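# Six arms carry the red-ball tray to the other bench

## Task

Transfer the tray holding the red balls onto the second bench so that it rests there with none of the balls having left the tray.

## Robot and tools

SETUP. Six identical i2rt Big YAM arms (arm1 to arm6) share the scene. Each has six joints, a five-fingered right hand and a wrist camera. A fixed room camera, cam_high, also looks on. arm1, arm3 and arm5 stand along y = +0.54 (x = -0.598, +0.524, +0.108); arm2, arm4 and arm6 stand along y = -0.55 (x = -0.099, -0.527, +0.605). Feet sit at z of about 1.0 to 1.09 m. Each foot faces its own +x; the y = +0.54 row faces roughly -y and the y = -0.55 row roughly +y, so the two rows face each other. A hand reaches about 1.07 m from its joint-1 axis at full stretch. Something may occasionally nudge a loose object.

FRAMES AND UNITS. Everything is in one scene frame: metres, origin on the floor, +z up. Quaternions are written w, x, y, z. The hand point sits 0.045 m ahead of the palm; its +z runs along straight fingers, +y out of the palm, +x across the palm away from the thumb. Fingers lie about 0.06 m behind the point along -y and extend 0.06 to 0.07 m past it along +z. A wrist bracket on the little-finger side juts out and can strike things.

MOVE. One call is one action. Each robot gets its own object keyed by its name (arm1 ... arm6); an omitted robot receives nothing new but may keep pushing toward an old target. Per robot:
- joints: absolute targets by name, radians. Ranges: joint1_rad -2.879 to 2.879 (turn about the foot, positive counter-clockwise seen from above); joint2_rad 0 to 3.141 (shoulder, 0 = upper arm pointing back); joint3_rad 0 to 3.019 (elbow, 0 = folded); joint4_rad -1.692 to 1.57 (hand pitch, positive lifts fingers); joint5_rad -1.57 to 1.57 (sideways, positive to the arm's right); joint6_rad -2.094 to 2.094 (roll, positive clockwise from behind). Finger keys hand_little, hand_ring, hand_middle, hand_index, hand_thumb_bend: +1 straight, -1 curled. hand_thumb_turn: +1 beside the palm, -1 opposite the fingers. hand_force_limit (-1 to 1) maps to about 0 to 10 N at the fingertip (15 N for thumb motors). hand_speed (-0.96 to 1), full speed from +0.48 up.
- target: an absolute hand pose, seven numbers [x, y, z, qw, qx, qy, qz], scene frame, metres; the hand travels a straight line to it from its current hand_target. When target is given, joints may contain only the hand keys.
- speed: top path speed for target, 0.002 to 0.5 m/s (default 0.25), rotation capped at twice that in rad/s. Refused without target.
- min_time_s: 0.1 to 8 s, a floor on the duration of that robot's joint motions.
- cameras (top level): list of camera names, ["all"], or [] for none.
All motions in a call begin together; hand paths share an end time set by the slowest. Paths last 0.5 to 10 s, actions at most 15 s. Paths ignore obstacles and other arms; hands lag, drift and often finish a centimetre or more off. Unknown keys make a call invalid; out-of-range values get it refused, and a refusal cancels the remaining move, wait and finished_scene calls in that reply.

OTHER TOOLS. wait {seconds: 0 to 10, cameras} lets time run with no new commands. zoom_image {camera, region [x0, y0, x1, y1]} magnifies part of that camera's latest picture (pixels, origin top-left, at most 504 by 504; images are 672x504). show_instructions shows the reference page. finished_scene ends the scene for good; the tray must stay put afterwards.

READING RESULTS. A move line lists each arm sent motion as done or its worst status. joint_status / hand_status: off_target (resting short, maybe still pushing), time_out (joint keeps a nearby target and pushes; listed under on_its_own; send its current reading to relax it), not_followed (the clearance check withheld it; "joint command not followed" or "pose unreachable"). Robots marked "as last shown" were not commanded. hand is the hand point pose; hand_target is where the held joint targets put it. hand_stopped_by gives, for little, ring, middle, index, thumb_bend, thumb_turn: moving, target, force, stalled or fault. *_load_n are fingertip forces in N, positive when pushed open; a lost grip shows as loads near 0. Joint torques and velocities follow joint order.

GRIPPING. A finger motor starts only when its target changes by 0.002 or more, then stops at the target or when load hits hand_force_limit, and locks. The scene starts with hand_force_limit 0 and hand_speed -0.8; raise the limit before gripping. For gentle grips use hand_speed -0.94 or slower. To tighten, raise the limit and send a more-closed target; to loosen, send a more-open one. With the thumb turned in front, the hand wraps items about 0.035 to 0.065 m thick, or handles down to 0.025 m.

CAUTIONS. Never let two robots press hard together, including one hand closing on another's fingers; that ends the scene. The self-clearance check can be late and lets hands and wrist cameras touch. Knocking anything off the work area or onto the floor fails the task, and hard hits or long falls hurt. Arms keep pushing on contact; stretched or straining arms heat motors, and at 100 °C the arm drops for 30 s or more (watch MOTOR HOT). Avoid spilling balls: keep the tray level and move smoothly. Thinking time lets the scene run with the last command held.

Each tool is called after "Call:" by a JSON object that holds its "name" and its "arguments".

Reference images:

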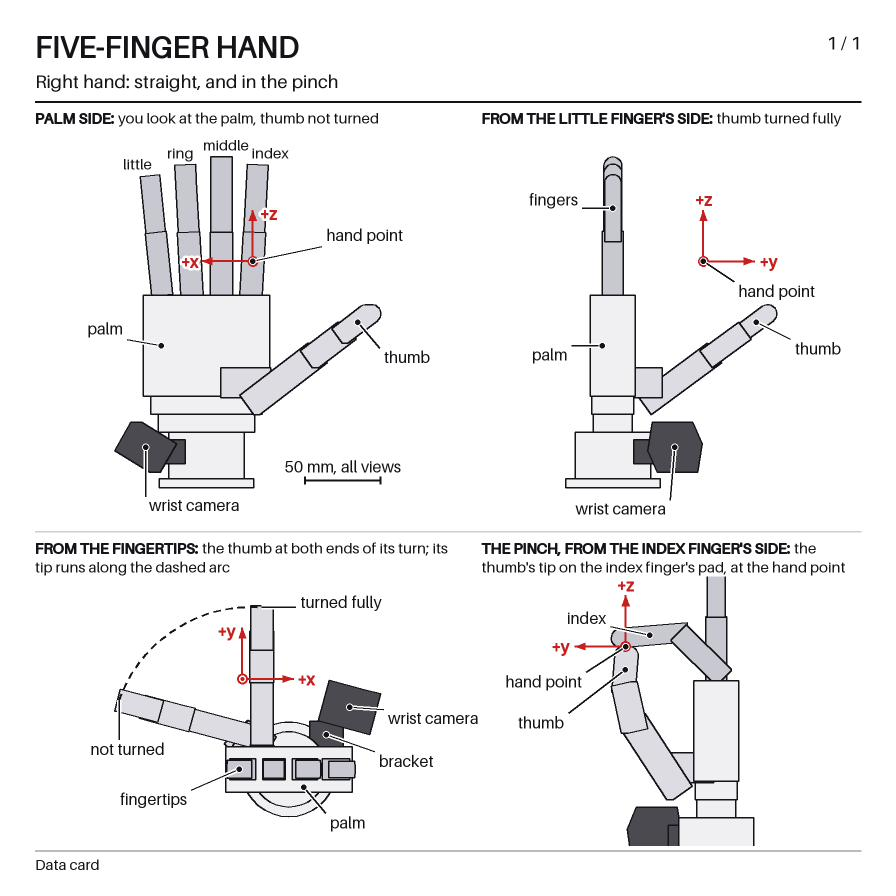

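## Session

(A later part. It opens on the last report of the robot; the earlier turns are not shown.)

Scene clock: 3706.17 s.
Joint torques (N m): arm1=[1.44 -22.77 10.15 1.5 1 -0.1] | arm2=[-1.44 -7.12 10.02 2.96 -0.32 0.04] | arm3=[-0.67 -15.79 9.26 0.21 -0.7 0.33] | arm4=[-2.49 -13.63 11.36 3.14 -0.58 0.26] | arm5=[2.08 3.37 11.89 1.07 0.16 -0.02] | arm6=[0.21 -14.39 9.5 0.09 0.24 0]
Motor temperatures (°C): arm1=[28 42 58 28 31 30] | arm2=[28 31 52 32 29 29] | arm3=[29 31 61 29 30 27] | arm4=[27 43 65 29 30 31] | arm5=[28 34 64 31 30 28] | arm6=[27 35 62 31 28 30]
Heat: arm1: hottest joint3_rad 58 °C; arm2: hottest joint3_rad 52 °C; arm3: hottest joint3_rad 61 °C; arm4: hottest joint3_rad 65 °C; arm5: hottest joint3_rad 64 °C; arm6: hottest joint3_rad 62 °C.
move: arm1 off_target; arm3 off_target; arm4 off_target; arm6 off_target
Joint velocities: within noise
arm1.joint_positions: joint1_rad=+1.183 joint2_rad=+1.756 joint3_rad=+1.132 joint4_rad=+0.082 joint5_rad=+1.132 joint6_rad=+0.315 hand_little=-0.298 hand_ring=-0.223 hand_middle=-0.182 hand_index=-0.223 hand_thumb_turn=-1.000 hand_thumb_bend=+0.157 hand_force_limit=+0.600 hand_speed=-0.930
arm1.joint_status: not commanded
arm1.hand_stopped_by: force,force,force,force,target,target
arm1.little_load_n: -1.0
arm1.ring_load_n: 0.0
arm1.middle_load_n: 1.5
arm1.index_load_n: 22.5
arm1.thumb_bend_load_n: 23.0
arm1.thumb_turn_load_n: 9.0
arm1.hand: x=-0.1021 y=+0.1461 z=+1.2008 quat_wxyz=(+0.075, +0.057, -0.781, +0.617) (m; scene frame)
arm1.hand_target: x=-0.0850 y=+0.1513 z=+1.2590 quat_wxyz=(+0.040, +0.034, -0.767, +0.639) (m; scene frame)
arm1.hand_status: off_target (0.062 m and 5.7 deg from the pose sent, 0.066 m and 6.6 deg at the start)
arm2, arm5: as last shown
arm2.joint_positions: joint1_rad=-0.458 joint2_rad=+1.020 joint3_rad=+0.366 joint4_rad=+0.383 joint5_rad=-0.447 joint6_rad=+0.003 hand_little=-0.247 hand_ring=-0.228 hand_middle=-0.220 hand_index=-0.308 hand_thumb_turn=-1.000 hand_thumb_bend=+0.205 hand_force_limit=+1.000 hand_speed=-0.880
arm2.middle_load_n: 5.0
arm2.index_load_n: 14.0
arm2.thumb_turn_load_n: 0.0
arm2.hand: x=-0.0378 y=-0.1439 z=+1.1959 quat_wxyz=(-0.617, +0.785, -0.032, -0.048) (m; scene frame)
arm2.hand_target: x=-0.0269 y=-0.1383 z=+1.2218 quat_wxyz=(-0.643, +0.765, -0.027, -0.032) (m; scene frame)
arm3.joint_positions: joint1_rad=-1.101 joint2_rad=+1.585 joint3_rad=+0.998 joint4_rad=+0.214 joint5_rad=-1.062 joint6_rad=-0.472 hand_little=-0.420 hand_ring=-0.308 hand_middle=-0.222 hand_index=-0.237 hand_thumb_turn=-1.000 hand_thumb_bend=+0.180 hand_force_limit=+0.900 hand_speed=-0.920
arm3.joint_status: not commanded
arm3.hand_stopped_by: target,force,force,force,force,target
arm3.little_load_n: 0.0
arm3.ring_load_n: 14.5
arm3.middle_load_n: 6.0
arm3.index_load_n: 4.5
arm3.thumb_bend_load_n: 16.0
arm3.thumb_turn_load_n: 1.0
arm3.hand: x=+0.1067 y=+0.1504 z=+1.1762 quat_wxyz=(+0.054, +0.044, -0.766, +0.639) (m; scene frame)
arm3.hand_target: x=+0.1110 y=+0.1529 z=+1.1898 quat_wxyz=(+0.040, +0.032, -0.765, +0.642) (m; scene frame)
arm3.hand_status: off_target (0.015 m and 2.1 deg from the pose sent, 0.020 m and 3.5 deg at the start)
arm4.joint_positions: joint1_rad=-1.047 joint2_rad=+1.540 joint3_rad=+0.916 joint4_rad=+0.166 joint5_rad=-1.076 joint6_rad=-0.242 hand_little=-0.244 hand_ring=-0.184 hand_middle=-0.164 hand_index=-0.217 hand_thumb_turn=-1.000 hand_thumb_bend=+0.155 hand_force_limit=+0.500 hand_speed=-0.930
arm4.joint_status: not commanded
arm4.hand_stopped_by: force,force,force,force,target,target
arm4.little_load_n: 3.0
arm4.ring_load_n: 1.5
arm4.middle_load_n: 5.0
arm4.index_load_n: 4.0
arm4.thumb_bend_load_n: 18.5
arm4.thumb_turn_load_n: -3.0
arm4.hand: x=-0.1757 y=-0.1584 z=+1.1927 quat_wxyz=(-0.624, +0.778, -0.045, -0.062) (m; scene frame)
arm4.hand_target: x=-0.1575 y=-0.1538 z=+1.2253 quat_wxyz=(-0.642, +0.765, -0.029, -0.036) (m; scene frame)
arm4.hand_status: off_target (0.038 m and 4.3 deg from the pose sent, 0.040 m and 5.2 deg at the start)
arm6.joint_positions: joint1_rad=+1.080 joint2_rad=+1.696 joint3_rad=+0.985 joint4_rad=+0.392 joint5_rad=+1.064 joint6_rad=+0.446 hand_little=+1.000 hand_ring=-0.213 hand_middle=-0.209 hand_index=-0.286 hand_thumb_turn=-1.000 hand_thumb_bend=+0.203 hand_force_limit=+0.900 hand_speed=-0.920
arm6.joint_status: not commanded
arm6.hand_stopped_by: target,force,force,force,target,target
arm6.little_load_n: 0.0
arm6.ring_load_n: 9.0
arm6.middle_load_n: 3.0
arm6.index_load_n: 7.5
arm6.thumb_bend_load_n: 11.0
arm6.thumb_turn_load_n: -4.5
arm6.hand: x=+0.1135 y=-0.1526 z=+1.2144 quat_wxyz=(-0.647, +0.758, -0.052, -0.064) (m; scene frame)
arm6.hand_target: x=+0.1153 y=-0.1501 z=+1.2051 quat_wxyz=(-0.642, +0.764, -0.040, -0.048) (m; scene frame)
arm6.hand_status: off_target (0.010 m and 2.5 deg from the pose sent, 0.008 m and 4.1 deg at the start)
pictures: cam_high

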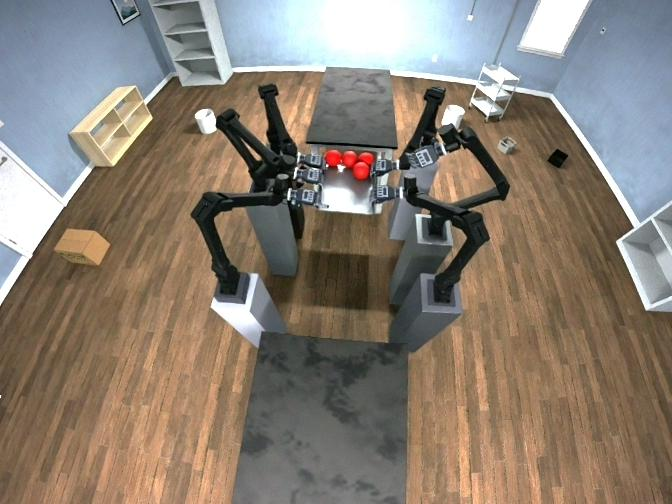

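Call:
{"name": "move", "arguments": {"arm6": {"target": [0.115, -0.150, 1.145, -0.642, 0.765, -0.050, -0.060], "speed": 0.08}, "arm3": {"target": [0.111, 0.153, 1.132, 0.050, 0.040, -0.766, 0.642], "speed": 0.08}, "arm4": {"target": [-0.156, -0.1527, 1.246, -0.643, 0.765, -0.040, -0.048], "speed": 0.08}, "arm1": {"target": [-0.0828, 0.151, 1.285, 0.050, 0.045, -0.767, 0.640], "speed": 0.08}, "arm2": {"target": [-0.0263, -0.138, 1.222, -0.643, 0.765, -0.037, -0.043], "speed": 0.08}}}

Call:
{"name": "move", "arguments": {"arm6": {"target": [0.115, -0.150, 1.185, -0.642, 0.765, -0.050, -0.060], "speed": 0.08}, "arm3": {"target": [0.111, 0.153, 1.172, 0.050, 0.040, -0.766, 0.642], "speed": 0.08}, "arm4": {"target": [-0.156, -0.1527, 1.222, -0.643, 0.765, -0.040, -0.048], "speed": 0.08}, "arm1": {"target": [-0.0828, 0.151, 1.262, 0.050, 0.045, -0.767, 0.640], "speed": 0.08}, "cameras": ["cam_high"]}}

Call:
{"name": "zoom_image", "arguments": {"camera": "cam_high", "region": [270, 110, 440, 250]}}

Scene clock: 3721.13 s.
Joint torques (N m): arm1=[1.85 -25.64 11.79 0.54 0.95 -0.02] | arm2=[-2.02 -7.71 10.07 3.22 -0.2 0.07] | arm3=[-0.32 -11.16 6.01 1.26 -0.43 0.23] | arm4=[-2.55 -15.21 13.35 1.68 -0.54 0.2] | arm5=[2.02 3.49 11.86 1.06 0.17 -0.02] | arm6=[0.26 -9.93 6.38 1.59 -0.16 0.12]
Motor temperatures (°C): arm1=[28 44 58 28 31 30] | arm2=[28 31 52 32 29 29] | arm3=[29 31 59 29 30 27] | arm4=[27 43 66 29 30 31] | arm5=[28 34 64 31 30 28] | arm6=[27 35 60 31 28 30]
Heat: arm1: hottest joint3_rad 58 °C; arm2: hottest joint3_rad 52 °C; arm3: hottest joint3_rad 59 °C; arm4: hottest joint3_rad 66 °C; arm5: hottest joint3_rad 64 °C; arm6: hottest joint3_rad 60 °C.
move: arm1 off_target; arm2 off_target; arm3 off_target; arm4 off_target; arm6 off_target
Joint velocities: within noise
arm1.joint_positions: joint1_rad=+1.180 joint2_rad=+1.756 joint3_rad=+1.139 joint4_rad=+0.046 joint5_rad=+1.136 joint6_rad=+0.281 hand_little=-0.298 hand_ring=-0.223 hand_middle=-0.182 hand_index=-0.223 hand_thumb_turn=-1.000 hand_thumb_bend=+0.157 hand_force_limit=+0.600 hand_speed=-0.930
arm1.joint_status: not commanded
arm1.hand_stopped_by: force,force,force,force,target,target
arm1.little_load_n: -1.5
arm1.ring_load_n: 0.0
arm1.middle_load_n: 4.5
arm1.index_load_n: 25.0
arm1.thumb_bend_load_n: 25.0
arm1.thumb_turn_load_n: 9.5
arm1.hand: x=-0.1088 y=+0.1456 z=+1.1987 quat_wxyz=(+0.098, +0.077, -0.782, +0.611) (m; scene frame)
arm1.hand_target: x=-0.0873 y=+0.1517 z=+1.2826 quat_wxyz=(+0.050, +0.045, -0.766, +0.639) (m; scene frame)
arm1.hand_status: off_target (0.090 m and 7.6 deg from the pose sent, 0.087 m and 4.4 deg at the start)
arm2.joint_positions: joint1_rad=-0.458 joint2_rad=+1.035 joint3_rad=+0.364 joint4_rad=+0.384 joint5_rad=-0.462 joint6_rad=+0.025 hand_little=-0.247 hand_ring=-0.228 hand_middle=-0.220 hand_index=-0.308 hand_thumb_turn=-1.000 hand_thumb_bend=+0.205 hand_force_limit=+1.000 hand_speed=-0.880
arm2.joint_status: not commanded
arm2.hand_stopped_by: force,force,force,force,target,target
arm2.little_load_n: 0.0
arm2.ring_load_n: 0.0
arm2.middle_load_n: 4.5
arm2.index_load_n: 15.5
arm2.thumb_bend_load_n: 22.0
arm2.thumb_turn_load_n: 0.0
arm2.hand: x=-0.0421 y=-0.1447 z=+1.1911 quat_wxyz=(-0.611, +0.788, -0.039, -0.063) (m; scene frame)
arm2.hand_target: x=-0.0271 y=-0.1382 z=+1.2216 quat_wxyz=(-0.642, +0.764, -0.036, -0.043) (m; scene frame)
arm2.hand_status: off_target (0.035 m and 5.1 deg from the pose sent, 0.029 m and 3.9 deg at the start)
arm3.joint_positions: joint1_rad=-1.103 joint2_rad=+1.620 joint3_rad=+0.964 joint4_rad=+0.349 joint5_rad=-1.061 joint6_rad=-0.484 hand_little=-0.420 hand_ring=-0.308 hand_middle=-0.222 hand_index=-0.237 hand_thumb_turn=-1.000 hand_thumb_bend=+0.180 hand_force_limit=+0.900 hand_speed=-0.920
arm3.joint_status: not commanded
arm3.hand_stopped_by: target,force,force,force,force,target
arm3.little_load_n: 2.0
arm3.ring_load_n: 15.5
arm3.middle_load_n: 4.5
arm3.index_load_n: 1.5
arm3.thumb_bend_load_n: 15.5
arm3.thumb_turn_load_n: 0.5
arm3.hand: x=+0.0999 y=+0.1486 z=+1.1602 quat_wxyz=(+0.082, +0.065, -0.755, +0.648) (m; scene frame)
arm3.hand_target: x=+0.1114 y=+0.1533 z=+1.1329 quat_wxyz=(+0.050, +0.040, -0.765, +0.641) (m; scene frame)
arm3.hand_status: off_target (0.031 m and 4.9 deg from the pose sent, 0.045 m and 0.7 deg at the start)
arm4.joint_positions: joint1_rad=-1.048 joint2_rad=+1.535 joint3_rad=+0.916 joint4_rad=+0.144 joint5_rad=-1.085 joint6_rad=-0.210 hand_little=-0.244 hand_ring=-0.184 hand_middle=-0.164 hand_index=-0.217 hand_thumb_turn=-1.000 hand_thumb_bend=+0.155 hand_force_limit=+0.500 hand_speed=-0.930
arm4.joint_status: not commanded
arm4.hand_stopped_by: force,force,force,force,target,target
arm4.little_load_n: 3.0
arm4.ring_load_n: 1.5
arm4.middle_load_n: 5.0
arm4.index_load_n: 4.0
arm4.thumb_bend_load_n: 18.0
arm4.thumb_turn_load_n: -3.0
arm4.hand: x=-0.1815 y=-0.1600 z=+1.1950 quat_wxyz=(-0.620, +0.778, -0.061, -0.081) (m; scene frame)
arm4.hand_target: x=-0.1592 y=-0.1547 z=+1.2460 quat_wxyz=(-0.642, +0.764, -0.040, -0.048) (m; scene frame)
arm4.hand_status: off_target (0.057 m and 5.3 deg from the pose sent, 0.057 m and 3.2 deg at the start)
arm5: as last shown
arm6.joint_positions: joint1_rad=+1.080 joint2_rad=+1.746 joint3_rad=+0.958 joint4_rad=+0.527 joint5_rad=+1.065 joint6_rad=+0.462 hand_little=+1.000 hand_ring=-0.213 hand_middle=-0.209 hand_index=-0.286 hand_thumb_turn=-1.000 hand_thumb_bend=+0.203 hand_force_limit=+0.900 hand_speed=-0.920
arm6.joint_status: not commanded
arm6.hand_stopped_by: target,force,force,force,target,target
arm6.little_load_n: 0.0
arm6.ring_load_n: 8.5
arm6.middle_load_n: 0.0
arm6.index_load_n: 7.0
arm6.thumb_bend_load_n: 10.5
arm6.thumb_turn_load_n: -5.0
arm6.hand: x=+0.1092 y=-0.1507 z=+1.1990 quat_wxyz=(-0.655, +0.747, -0.074, -0.090) (m; scene frame)
arm6.hand_target: x=+0.1184 y=-0.1522 z=+1.1472 quat_wxyz=(-0.641, +0.764, -0.050, -0.060) (m; scene frame)
arm6.hand_status: off_target (0.054 m and 5.0 deg from the pose sent, 0.069 m and 1.1 deg at the start)
pictures: none

Scene clock: 3722.43 s.
Joint torques (N m): arm1=[1.61 -22.83 10.3 1.66 1.04 0] | arm2=[-2.02 -7.71 10.09 3.1 -0.53 0.09] | arm3=[-0.62 -15.09 8.64 0.13 -0.63 0.37] | arm4=[-2.55 -12.86 11.47 3.19 -0.5 0.19] | arm5=[2.02 3.49 11.88 1.05 0.16 -0.02] | arm6=[0.09 -13.63 8.87 -0.08 0.11 0]
Motor temperatures (°C): arm1=[28 44 58 28 31 30] | arm2=[28 31 52 32 29 29] | arm3=[29 31 59 29 30 27] | arm4=[27 42 66 29 30 31] | arm5=[28 34 64 31 30 28] | arm6=[27 35 60 31 28 30]
Heat: arm1: hottest joint3_rad 58 °C; arm2: hottest joint3_rad 52 °C; arm3: hottest joint3_rad 59 °C; arm4: hottest joint3_rad 66 °C; arm5: hottest joint3_rad 64 °C; arm6: hottest joint3_rad 60 °C.
move: arm1 off_target; arm3 off_target; arm4 off_target; arm6 off_target
Joint velocities: within noise
arm1.joint_positions: joint1_rad=+1.184 joint2_rad=+1.756 joint3_rad=+1.139 joint4_rad=+0.067 joint5_rad=+1.135 joint6_rad=+0.280 hand_little=-0.298 hand_ring=-0.223 hand_middle=-0.182 hand_index=-0.223 hand_thumb_turn=-1.000 hand_thumb_bend=+0.157 hand_force_limit=+0.600 hand_speed=-0.930
arm1.joint_status: not commanded
arm1.hand_stopped_by: force,force,force,force,target,target
arm1.little_load_n: -1.5
arm1.ring_load_n: 0.0
arm1.middle_load_n: 2.5
arm1.index_load_n: 25.0
arm1.thumb_bend_load_n: 23.5
arm1.thumb_turn_load_n: 10.0
arm1.hand: x=-0.1041 y=+0.1464 z=+1.2015 quat_wxyz=(+0.089, +0.073, -0.780, +0.615) (m; scene frame)
arm1.hand_target: x=-0.0852 y=+0.1516 z=+1.2610 quat_wxyz=(+0.050, +0.045, -0.767, +0.638) (m; scene frame)
arm1.hand_status: off_target (0.064 m and 6.4 deg from the pose sent, 0.069 m and 7.6 deg at the start)
arm2, arm5: as last shown
arm2.joint_positions: joint1_rad=-0.459 joint2_rad=+1.035 joint3_rad=+0.364 joint4_rad=+0.387 joint5_rad=-0.453 joint6_rad=+0.024 hand_little=-0.247 hand_ring=-0.228 hand_middle=-0.220 hand_index=-0.308 hand_thumb_turn=-1.000 hand_thumb_bend=+0.205 hand_force_limit=+1.000 hand_speed=-0.880
arm2.middle_load_n: 5.0
arm2.index_load_n: 14.5
arm2.thumb_turn_load_n: -0.5
arm2.hand: x=-0.0399 y=-0.1442 z=+1.1913 quat_wxyz=(-0.612, +0.788, -0.041, -0.059) (m; scene frame)
arm2.hand_target: x=-0.0270 y=-0.1382 z=+1.2216 quat_wxyz=(-0.642, +0.765, -0.037, -0.042) (m; scene frame)
arm3.joint_positions: joint1_rad=-1.100 joint2_rad=+1.598 joint3_rad=+0.975 joint4_rad=+0.274 joint5_rad=-1.057 joint6_rad=-0.498 hand_little=-0.420 hand_ring=-0.308 hand_middle=-0.222 hand_index=-0.237 hand_thumb_turn=-1.000 hand_thumb_bend=+0.180 hand_force_limit=+0.900 hand_speed=-0.920
arm3.joint_status: not commanded
arm3.hand_stopped_by: target,force,force,force,force,target
arm3.little_load_n: 0.5
arm3.ring_load_n: 14.0
arm3.middle_load_n: 5.5
arm3.index_load_n: 4.0
arm3.thumb_bend_load_n: 15.5
arm3.thumb_turn_load_n: 1.0
arm3.hand: x=+0.1045 y=+0.1501 z=+1.1658 quat_wxyz=(+0.072, +0.058, -0.762, +0.641) (m; scene frame)
arm3.hand_target: x=+0.1108 y=+0.1529 z=+1.1721 quat_wxyz=(+0.051, +0.040, -0.765, +0.641) (m; scene frame)
arm3.hand_status: off_target (0.009 m and 3.3 deg from the pose sent, 0.017 m and 4.9 deg at the start)
arm4.joint_positions: joint1_rad=-1.048 joint2_rad=+1.543 joint3_rad=+0.916 joint4_rad=+0.172 joint5_rad=-1.085 joint6_rad=-0.210 hand_little=-0.244 hand_ring=-0.184 hand_middle=-0.164 hand_index=-0.217 hand_thumb_turn=-1.000 hand_thumb_bend=+0.155 hand_force_limit=+0.500 hand_speed=-0.930
arm4.joint_status: not commanded
arm4.hand_stopped_by: force,force,force,force,target,target
arm4.little_load_n: 1.0
arm4.ring_load_n: 0.5
arm4.middle_load_n: 4.5
arm4.index_load_n: 5.0
arm4.thumb_bend_load_n: 18.5
arm4.thumb_turn_load_n: -2.5
arm4.hand: x=-0.1779 y=-0.1585 z=+1.1941 quat_wxyz=(-0.624, +0.776, -0.055, -0.074) (m; scene frame)
arm4.hand_target: x=-0.1574 y=-0.1539 z=+1.2224 quat_wxyz=(-0.642, +0.764, -0.040, -0.048) (m; scene frame)
arm4.hand_status: off_target (0.036 m and 4.2 deg from the pose sent, 0.038 m and 5.4 deg at the start)
arm5.index_load_n: 0.5
arm6.joint_positions: joint1_rad=+1.080 joint2_rad=+1.724 joint3_rad=+0.964 joint4_rad=+0.462 joint5_rad=+1.059 joint6_rad=+0.473 hand_little=+1.000 hand_ring=-0.213 hand_middle=-0.209 hand_index=-0.286 hand_thumb_turn=-1.000 hand_thumb_bend=+0.203 hand_force_limit=+0.900 hand_speed=-0.920
arm6.joint_status: not commanded
arm6.hand_stopped_by: target,force,force,force,target,target
arm6.little_load_n: 0.0
arm6.ring_load_n: 8.5
arm6.middle_load_n: 2.5
arm6.index_load_n: 8.0
arm6.thumb_bend_load_n: 11.0
arm6.thumb_turn_load_n: -4.5
arm6.hand: x=+0.1113 y=-0.1529 z=+1.2021 quat_wxyz=(-0.648, +0.754, -0.066, -0.082) (m; scene frame)
arm6.hand_target: x=+0.1155 y=-0.1502 z=+1.1853 quat_wxyz=(-0.641, +0.763, -0.050, -0.060) (m; scene frame)
arm6.hand_status: off_target (0.018 m and 3.4 deg from the pose sent, 0.015 m and 5.0 deg at the start)
pictures: cam_high

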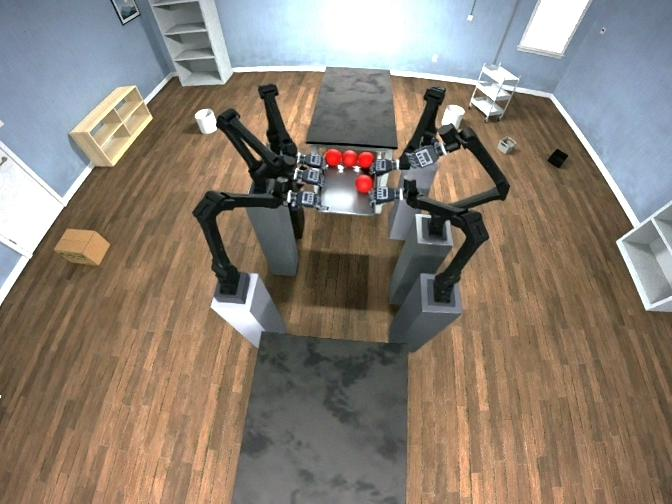

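Scaled by 2.965.

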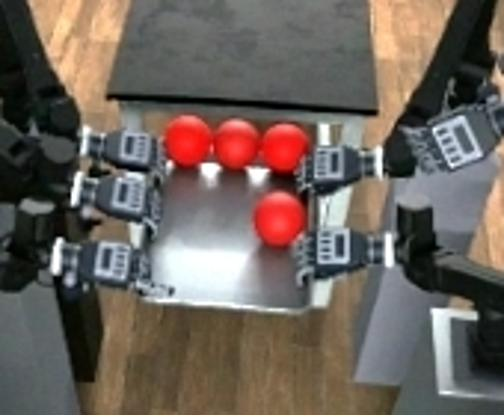

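Call:
{"name": "wait", "arguments": {"seconds": 0.5, "cameras": ["cam_high"]}}

Call:
{"name": "zoom_image", "arguments": {"camera": "cam_high", "region": [270, 110, 440, 250]}}

Scene clock: 3729.47 s.
Joint torques (N m): arm1=[1.61 -22.89 10.3 1.65 1.04 0.01] | arm2=[-1.96 -7.65 10.09 3.08 -0.53 0.1] | arm3=[-0.62 -15.09 8.61 0.14 -0.64 0.37] | arm4=[-2.78 -12.4 11.45 3.07 -0.5 0.2] | arm5=[1.96 3.31 11.89 1.07 0.16 -0.02] | arm6=[0.15 -13.86 8.91 -0.02 0.11 -0.02]
Motor temperatures (°C): arm1=[28 45 56 28 31 30] | arm2=[28 31 52 32 29 29] | arm3=[29 31 58 29 30 27] | arm4=[27 42 66 29 30 31] | arm5=[28 34 64 31 30 28] | arm6=[27 34 59 31 28 30]
Heat: arm1: hottest joint3_rad 56 °C; arm2: hottest joint3_rad 52 °C; arm3: hottest joint3_rad 58 °C; arm4: hottest joint3_rad 66 °C; arm5: hottest joint3_rad 64 °C; arm6: hottest joint3_rad 59 °C.
Joint velocities: within noise
arm1.joint_positions: joint1_rad=+1.184 joint2_rad=+1.756 joint3_rad=+1.139 joint4_rad=+0.067 joint5_rad=+1.135 joint6_rad=+0.280 hand_little=-0.298 hand_ring=-0.223 hand_middle=-0.182 hand_index=-0.223 hand_thumb_turn=-1.000 hand_thumb_bend=+0.157 hand_force_limit=+0.600 hand_speed=-0.930
arm1.joint_status: not commanded
arm1.hand_stopped_by: force,force,force,force,target,target
arm1.little_load_n: -1.5
arm1.ring_load_n: 0.0
arm1.middle_load_n: 2.0
arm1.index_load_n: 25.0
arm1.thumb_bend_load_n: 23.5
arm1.thumb_turn_load_n: 10.0
arm1.hand: x=-0.1041 y=+0.1464 z=+1.2015 quat_wxyz=(+0.089, +0.073, -0.780, +0.615) (m; scene frame)
arm1.hand_target: x=-0.0852 y=+0.1516 z=+1.2610 quat_wxyz=(+0.050, +0.045, -0.767, +0.639) (m; scene frame)
arm1.hand_status: off_target (0.064 m and 6.4 deg from the pose sent, 0.069 m and 7.6 deg at the start)
arm2.joint_positions: joint1_rad=-0.459 joint2_rad=+1.035 joint3_rad=+0.364 joint4_rad=+0.387 joint5_rad=-0.453 joint6_rad=+0.024 hand_little=-0.247 hand_ring=-0.228 hand_middle=-0.220 hand_index=-0.308 hand_thumb_turn=-1.000 hand_thumb_bend=+0.205 hand_force_limit=+1.000 hand_speed=-0.880
arm2.joint_status: not commanded
arm2.hand_stopped_by: force,force,force,force,target,target
arm2.little_load_n: 0.0
arm2.ring_load_n: 0.0
arm2.middle_load_n: 5.0
arm2.index_load_n: 14.5
arm2.thumb_bend_load_n: 22.0
arm2.thumb_turn_load_n: -0.5
arm2.hand: x=-0.0399 y=-0.1442 z=+1.1913 quat_wxyz=(-0.612, +0.788, -0.041, -0.059) (m; scene frame)
arm2.hand_target: x=-0.0270 y=-0.1382 z=+1.2216 quat_wxyz=(-0.642, +0.765, -0.037, -0.043) (m; scene frame)
arm2.hand_status: not commanded
arm3.joint_positions: joint1_rad=-1.100 joint2_rad=+1.598 joint3_rad=+0.975 joint4_rad=+0.272 joint5_rad=-1.057 joint6_rad=-0.498 hand_little=-0.420 hand_ring=-0.308 hand_middle=-0.222 hand_index=-0.237 hand_thumb_turn=-1.000 hand_thumb_bend=+0.180 hand_force_limit=+0.900 hand_speed=-0.920
arm3.joint_status: not commanded
arm3.hand_stopped_by: target,force,force,force,force,target
arm3.little_load_n: 0.5
arm3.ring_load_n: 14.0
arm3.middle_load_n: 5.5
arm3.index_load_n: 4.0
arm3.thumb_bend_load_n: 16.0
arm3.thumb_turn_load_n: 1.0
arm3.hand: x=+0.1046 y=+0.1502 z=+1.1656 quat_wxyz=(+0.072, +0.058, -0.762, +0.641) (m; scene frame)
arm3.hand_target: x=+0.1109 y=+0.1529 z=+1.1719 quat_wxyz=(+0.050, +0.040, -0.765, +0.641) (m; scene frame)
arm3.hand_status: off_target (0.009 m and 3.3 deg from the pose sent, 0.017 m and 4.9 deg at the start)
arm4.joint_positions: joint1_rad=-1.048 joint2_rad=+1.543 joint3_rad=+0.916 joint4_rad=+0.172 joint5_rad=-1.085 joint6_rad=-0.210 hand_little=-0.244 hand_ring=-0.184 hand_middle=-0.164 hand_index=-0.217 hand_thumb_turn=-1.000 hand_thumb_bend=+0.155 hand_force_limit=+0.500 hand_speed=-0.930
arm4.joint_status: not commanded
arm4.hand_stopped_by: force,force,force,force,target,target
arm4.little_load_n: 1.0
arm4.ring_load_n: 0.5
arm4.middle_load_n: 4.5
arm4.index_load_n: 5.0
arm4.thumb_bend_load_n: 18.5
arm4.thumb_turn_load_n: -2.5
arm4.hand: x=-0.1779 y=-0.1585 z=+1.1941 quat_wxyz=(-0.624, +0.776, -0.055, -0.074) (m; scene frame)
arm4.hand_target: x=-0.1574 y=-0.1539 z=+1.2224 quat_wxyz=(-0.642, +0.764, -0.040, -0.048) (m; scene frame)
arm4.hand_status: off_target (0.036 m and 4.2 deg from the pose sent, 0.038 m and 5.4 deg at the start)
arm5.joint_positions: joint1_rad=+0.121 joint2_rad=+0.599 joint3_rad=+1.332 joint4_rad=-1.418 joint5_rad=+0.087 joint6_rad=-1.089 hand_little=+0.150 hand_ring=+0.150 hand_middle=+0.150 hand_index=+0.150 hand_thumb_turn=-1.000 hand_thumb_bend=+0.200 hand_force_limit=+0.000 hand_speed=+0.200
arm5.joint_status: not commanded
arm5.hand_stopped_by: target,target,target,target,target,target
arm5.little_load_n: 0.0
arm5.ring_load_n: 0.0
arm5.middle_load_n: 0.0
arm5.index_load_n: 0.0
arm5.thumb_bend_load_n: 0.0
arm5.thumb_turn_load_n: 0.0
arm5.hand: x=+0.0615 y=+0.3483 z=+1.4571 quat_wxyz=(+0.240, +0.477, -0.766, +0.358) (m; scene frame)
arm5.hand_target: x=+0.0619 y=+0.3494 z=+1.4754 quat_wxyz=(+0.247, +0.481, -0.757, +0.368) (m; scene frame)
arm5.hand_status: not commanded
arm6.joint_positions: joint1_rad=+1.080 joint2_rad=+1.724 joint3_rad=+0.964 joint4_rad=+0.462 joint5_rad=+1.059 joint6_rad=+0.473 hand_little=+1.000 hand_ring=-0.213 hand_middle=-0.209 hand_index=-0.286 hand_thumb_turn=-1.000 hand_thumb_bend=+0.203 hand_force_limit=+0.900 hand_speed=-0.920
arm6.joint_status: not commanded
arm6.hand_stopped_by: target,force,force,force,target,target
arm6.little_load_n: 0.0
arm6.ring_load_n: 8.5
arm6.middle_load_n: 2.5
arm6.index_load_n: 8.0
arm6.thumb_bend_load_n: 11.0
arm6.thumb_turn_load_n: -4.5
arm6.hand: x=+0.1113 y=-0.1529 z=+1.2021 quat_wxyz=(-0.648, +0.754, -0.066, -0.082) (m; scene frame)
arm6.hand_target: x=+0.1155 y=-0.1502 z=+1.1853 quat_wxyz=(-0.641, +0.763, -0.050, -0.060) (m; scene frame)
arm6.hand_status: off_target (0.018 m and 3.4 deg from the pose sent, 0.015 m and 5.0 deg at the start)
wait: 0.50 s; at rest from the start
pictures: cam_high

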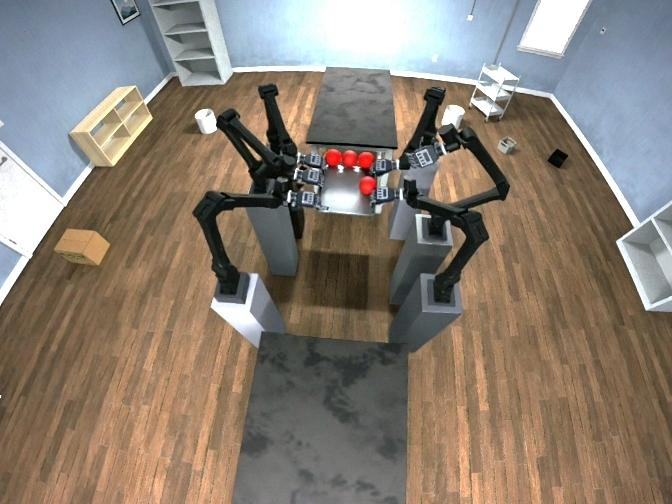

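Scaled by 2.965.

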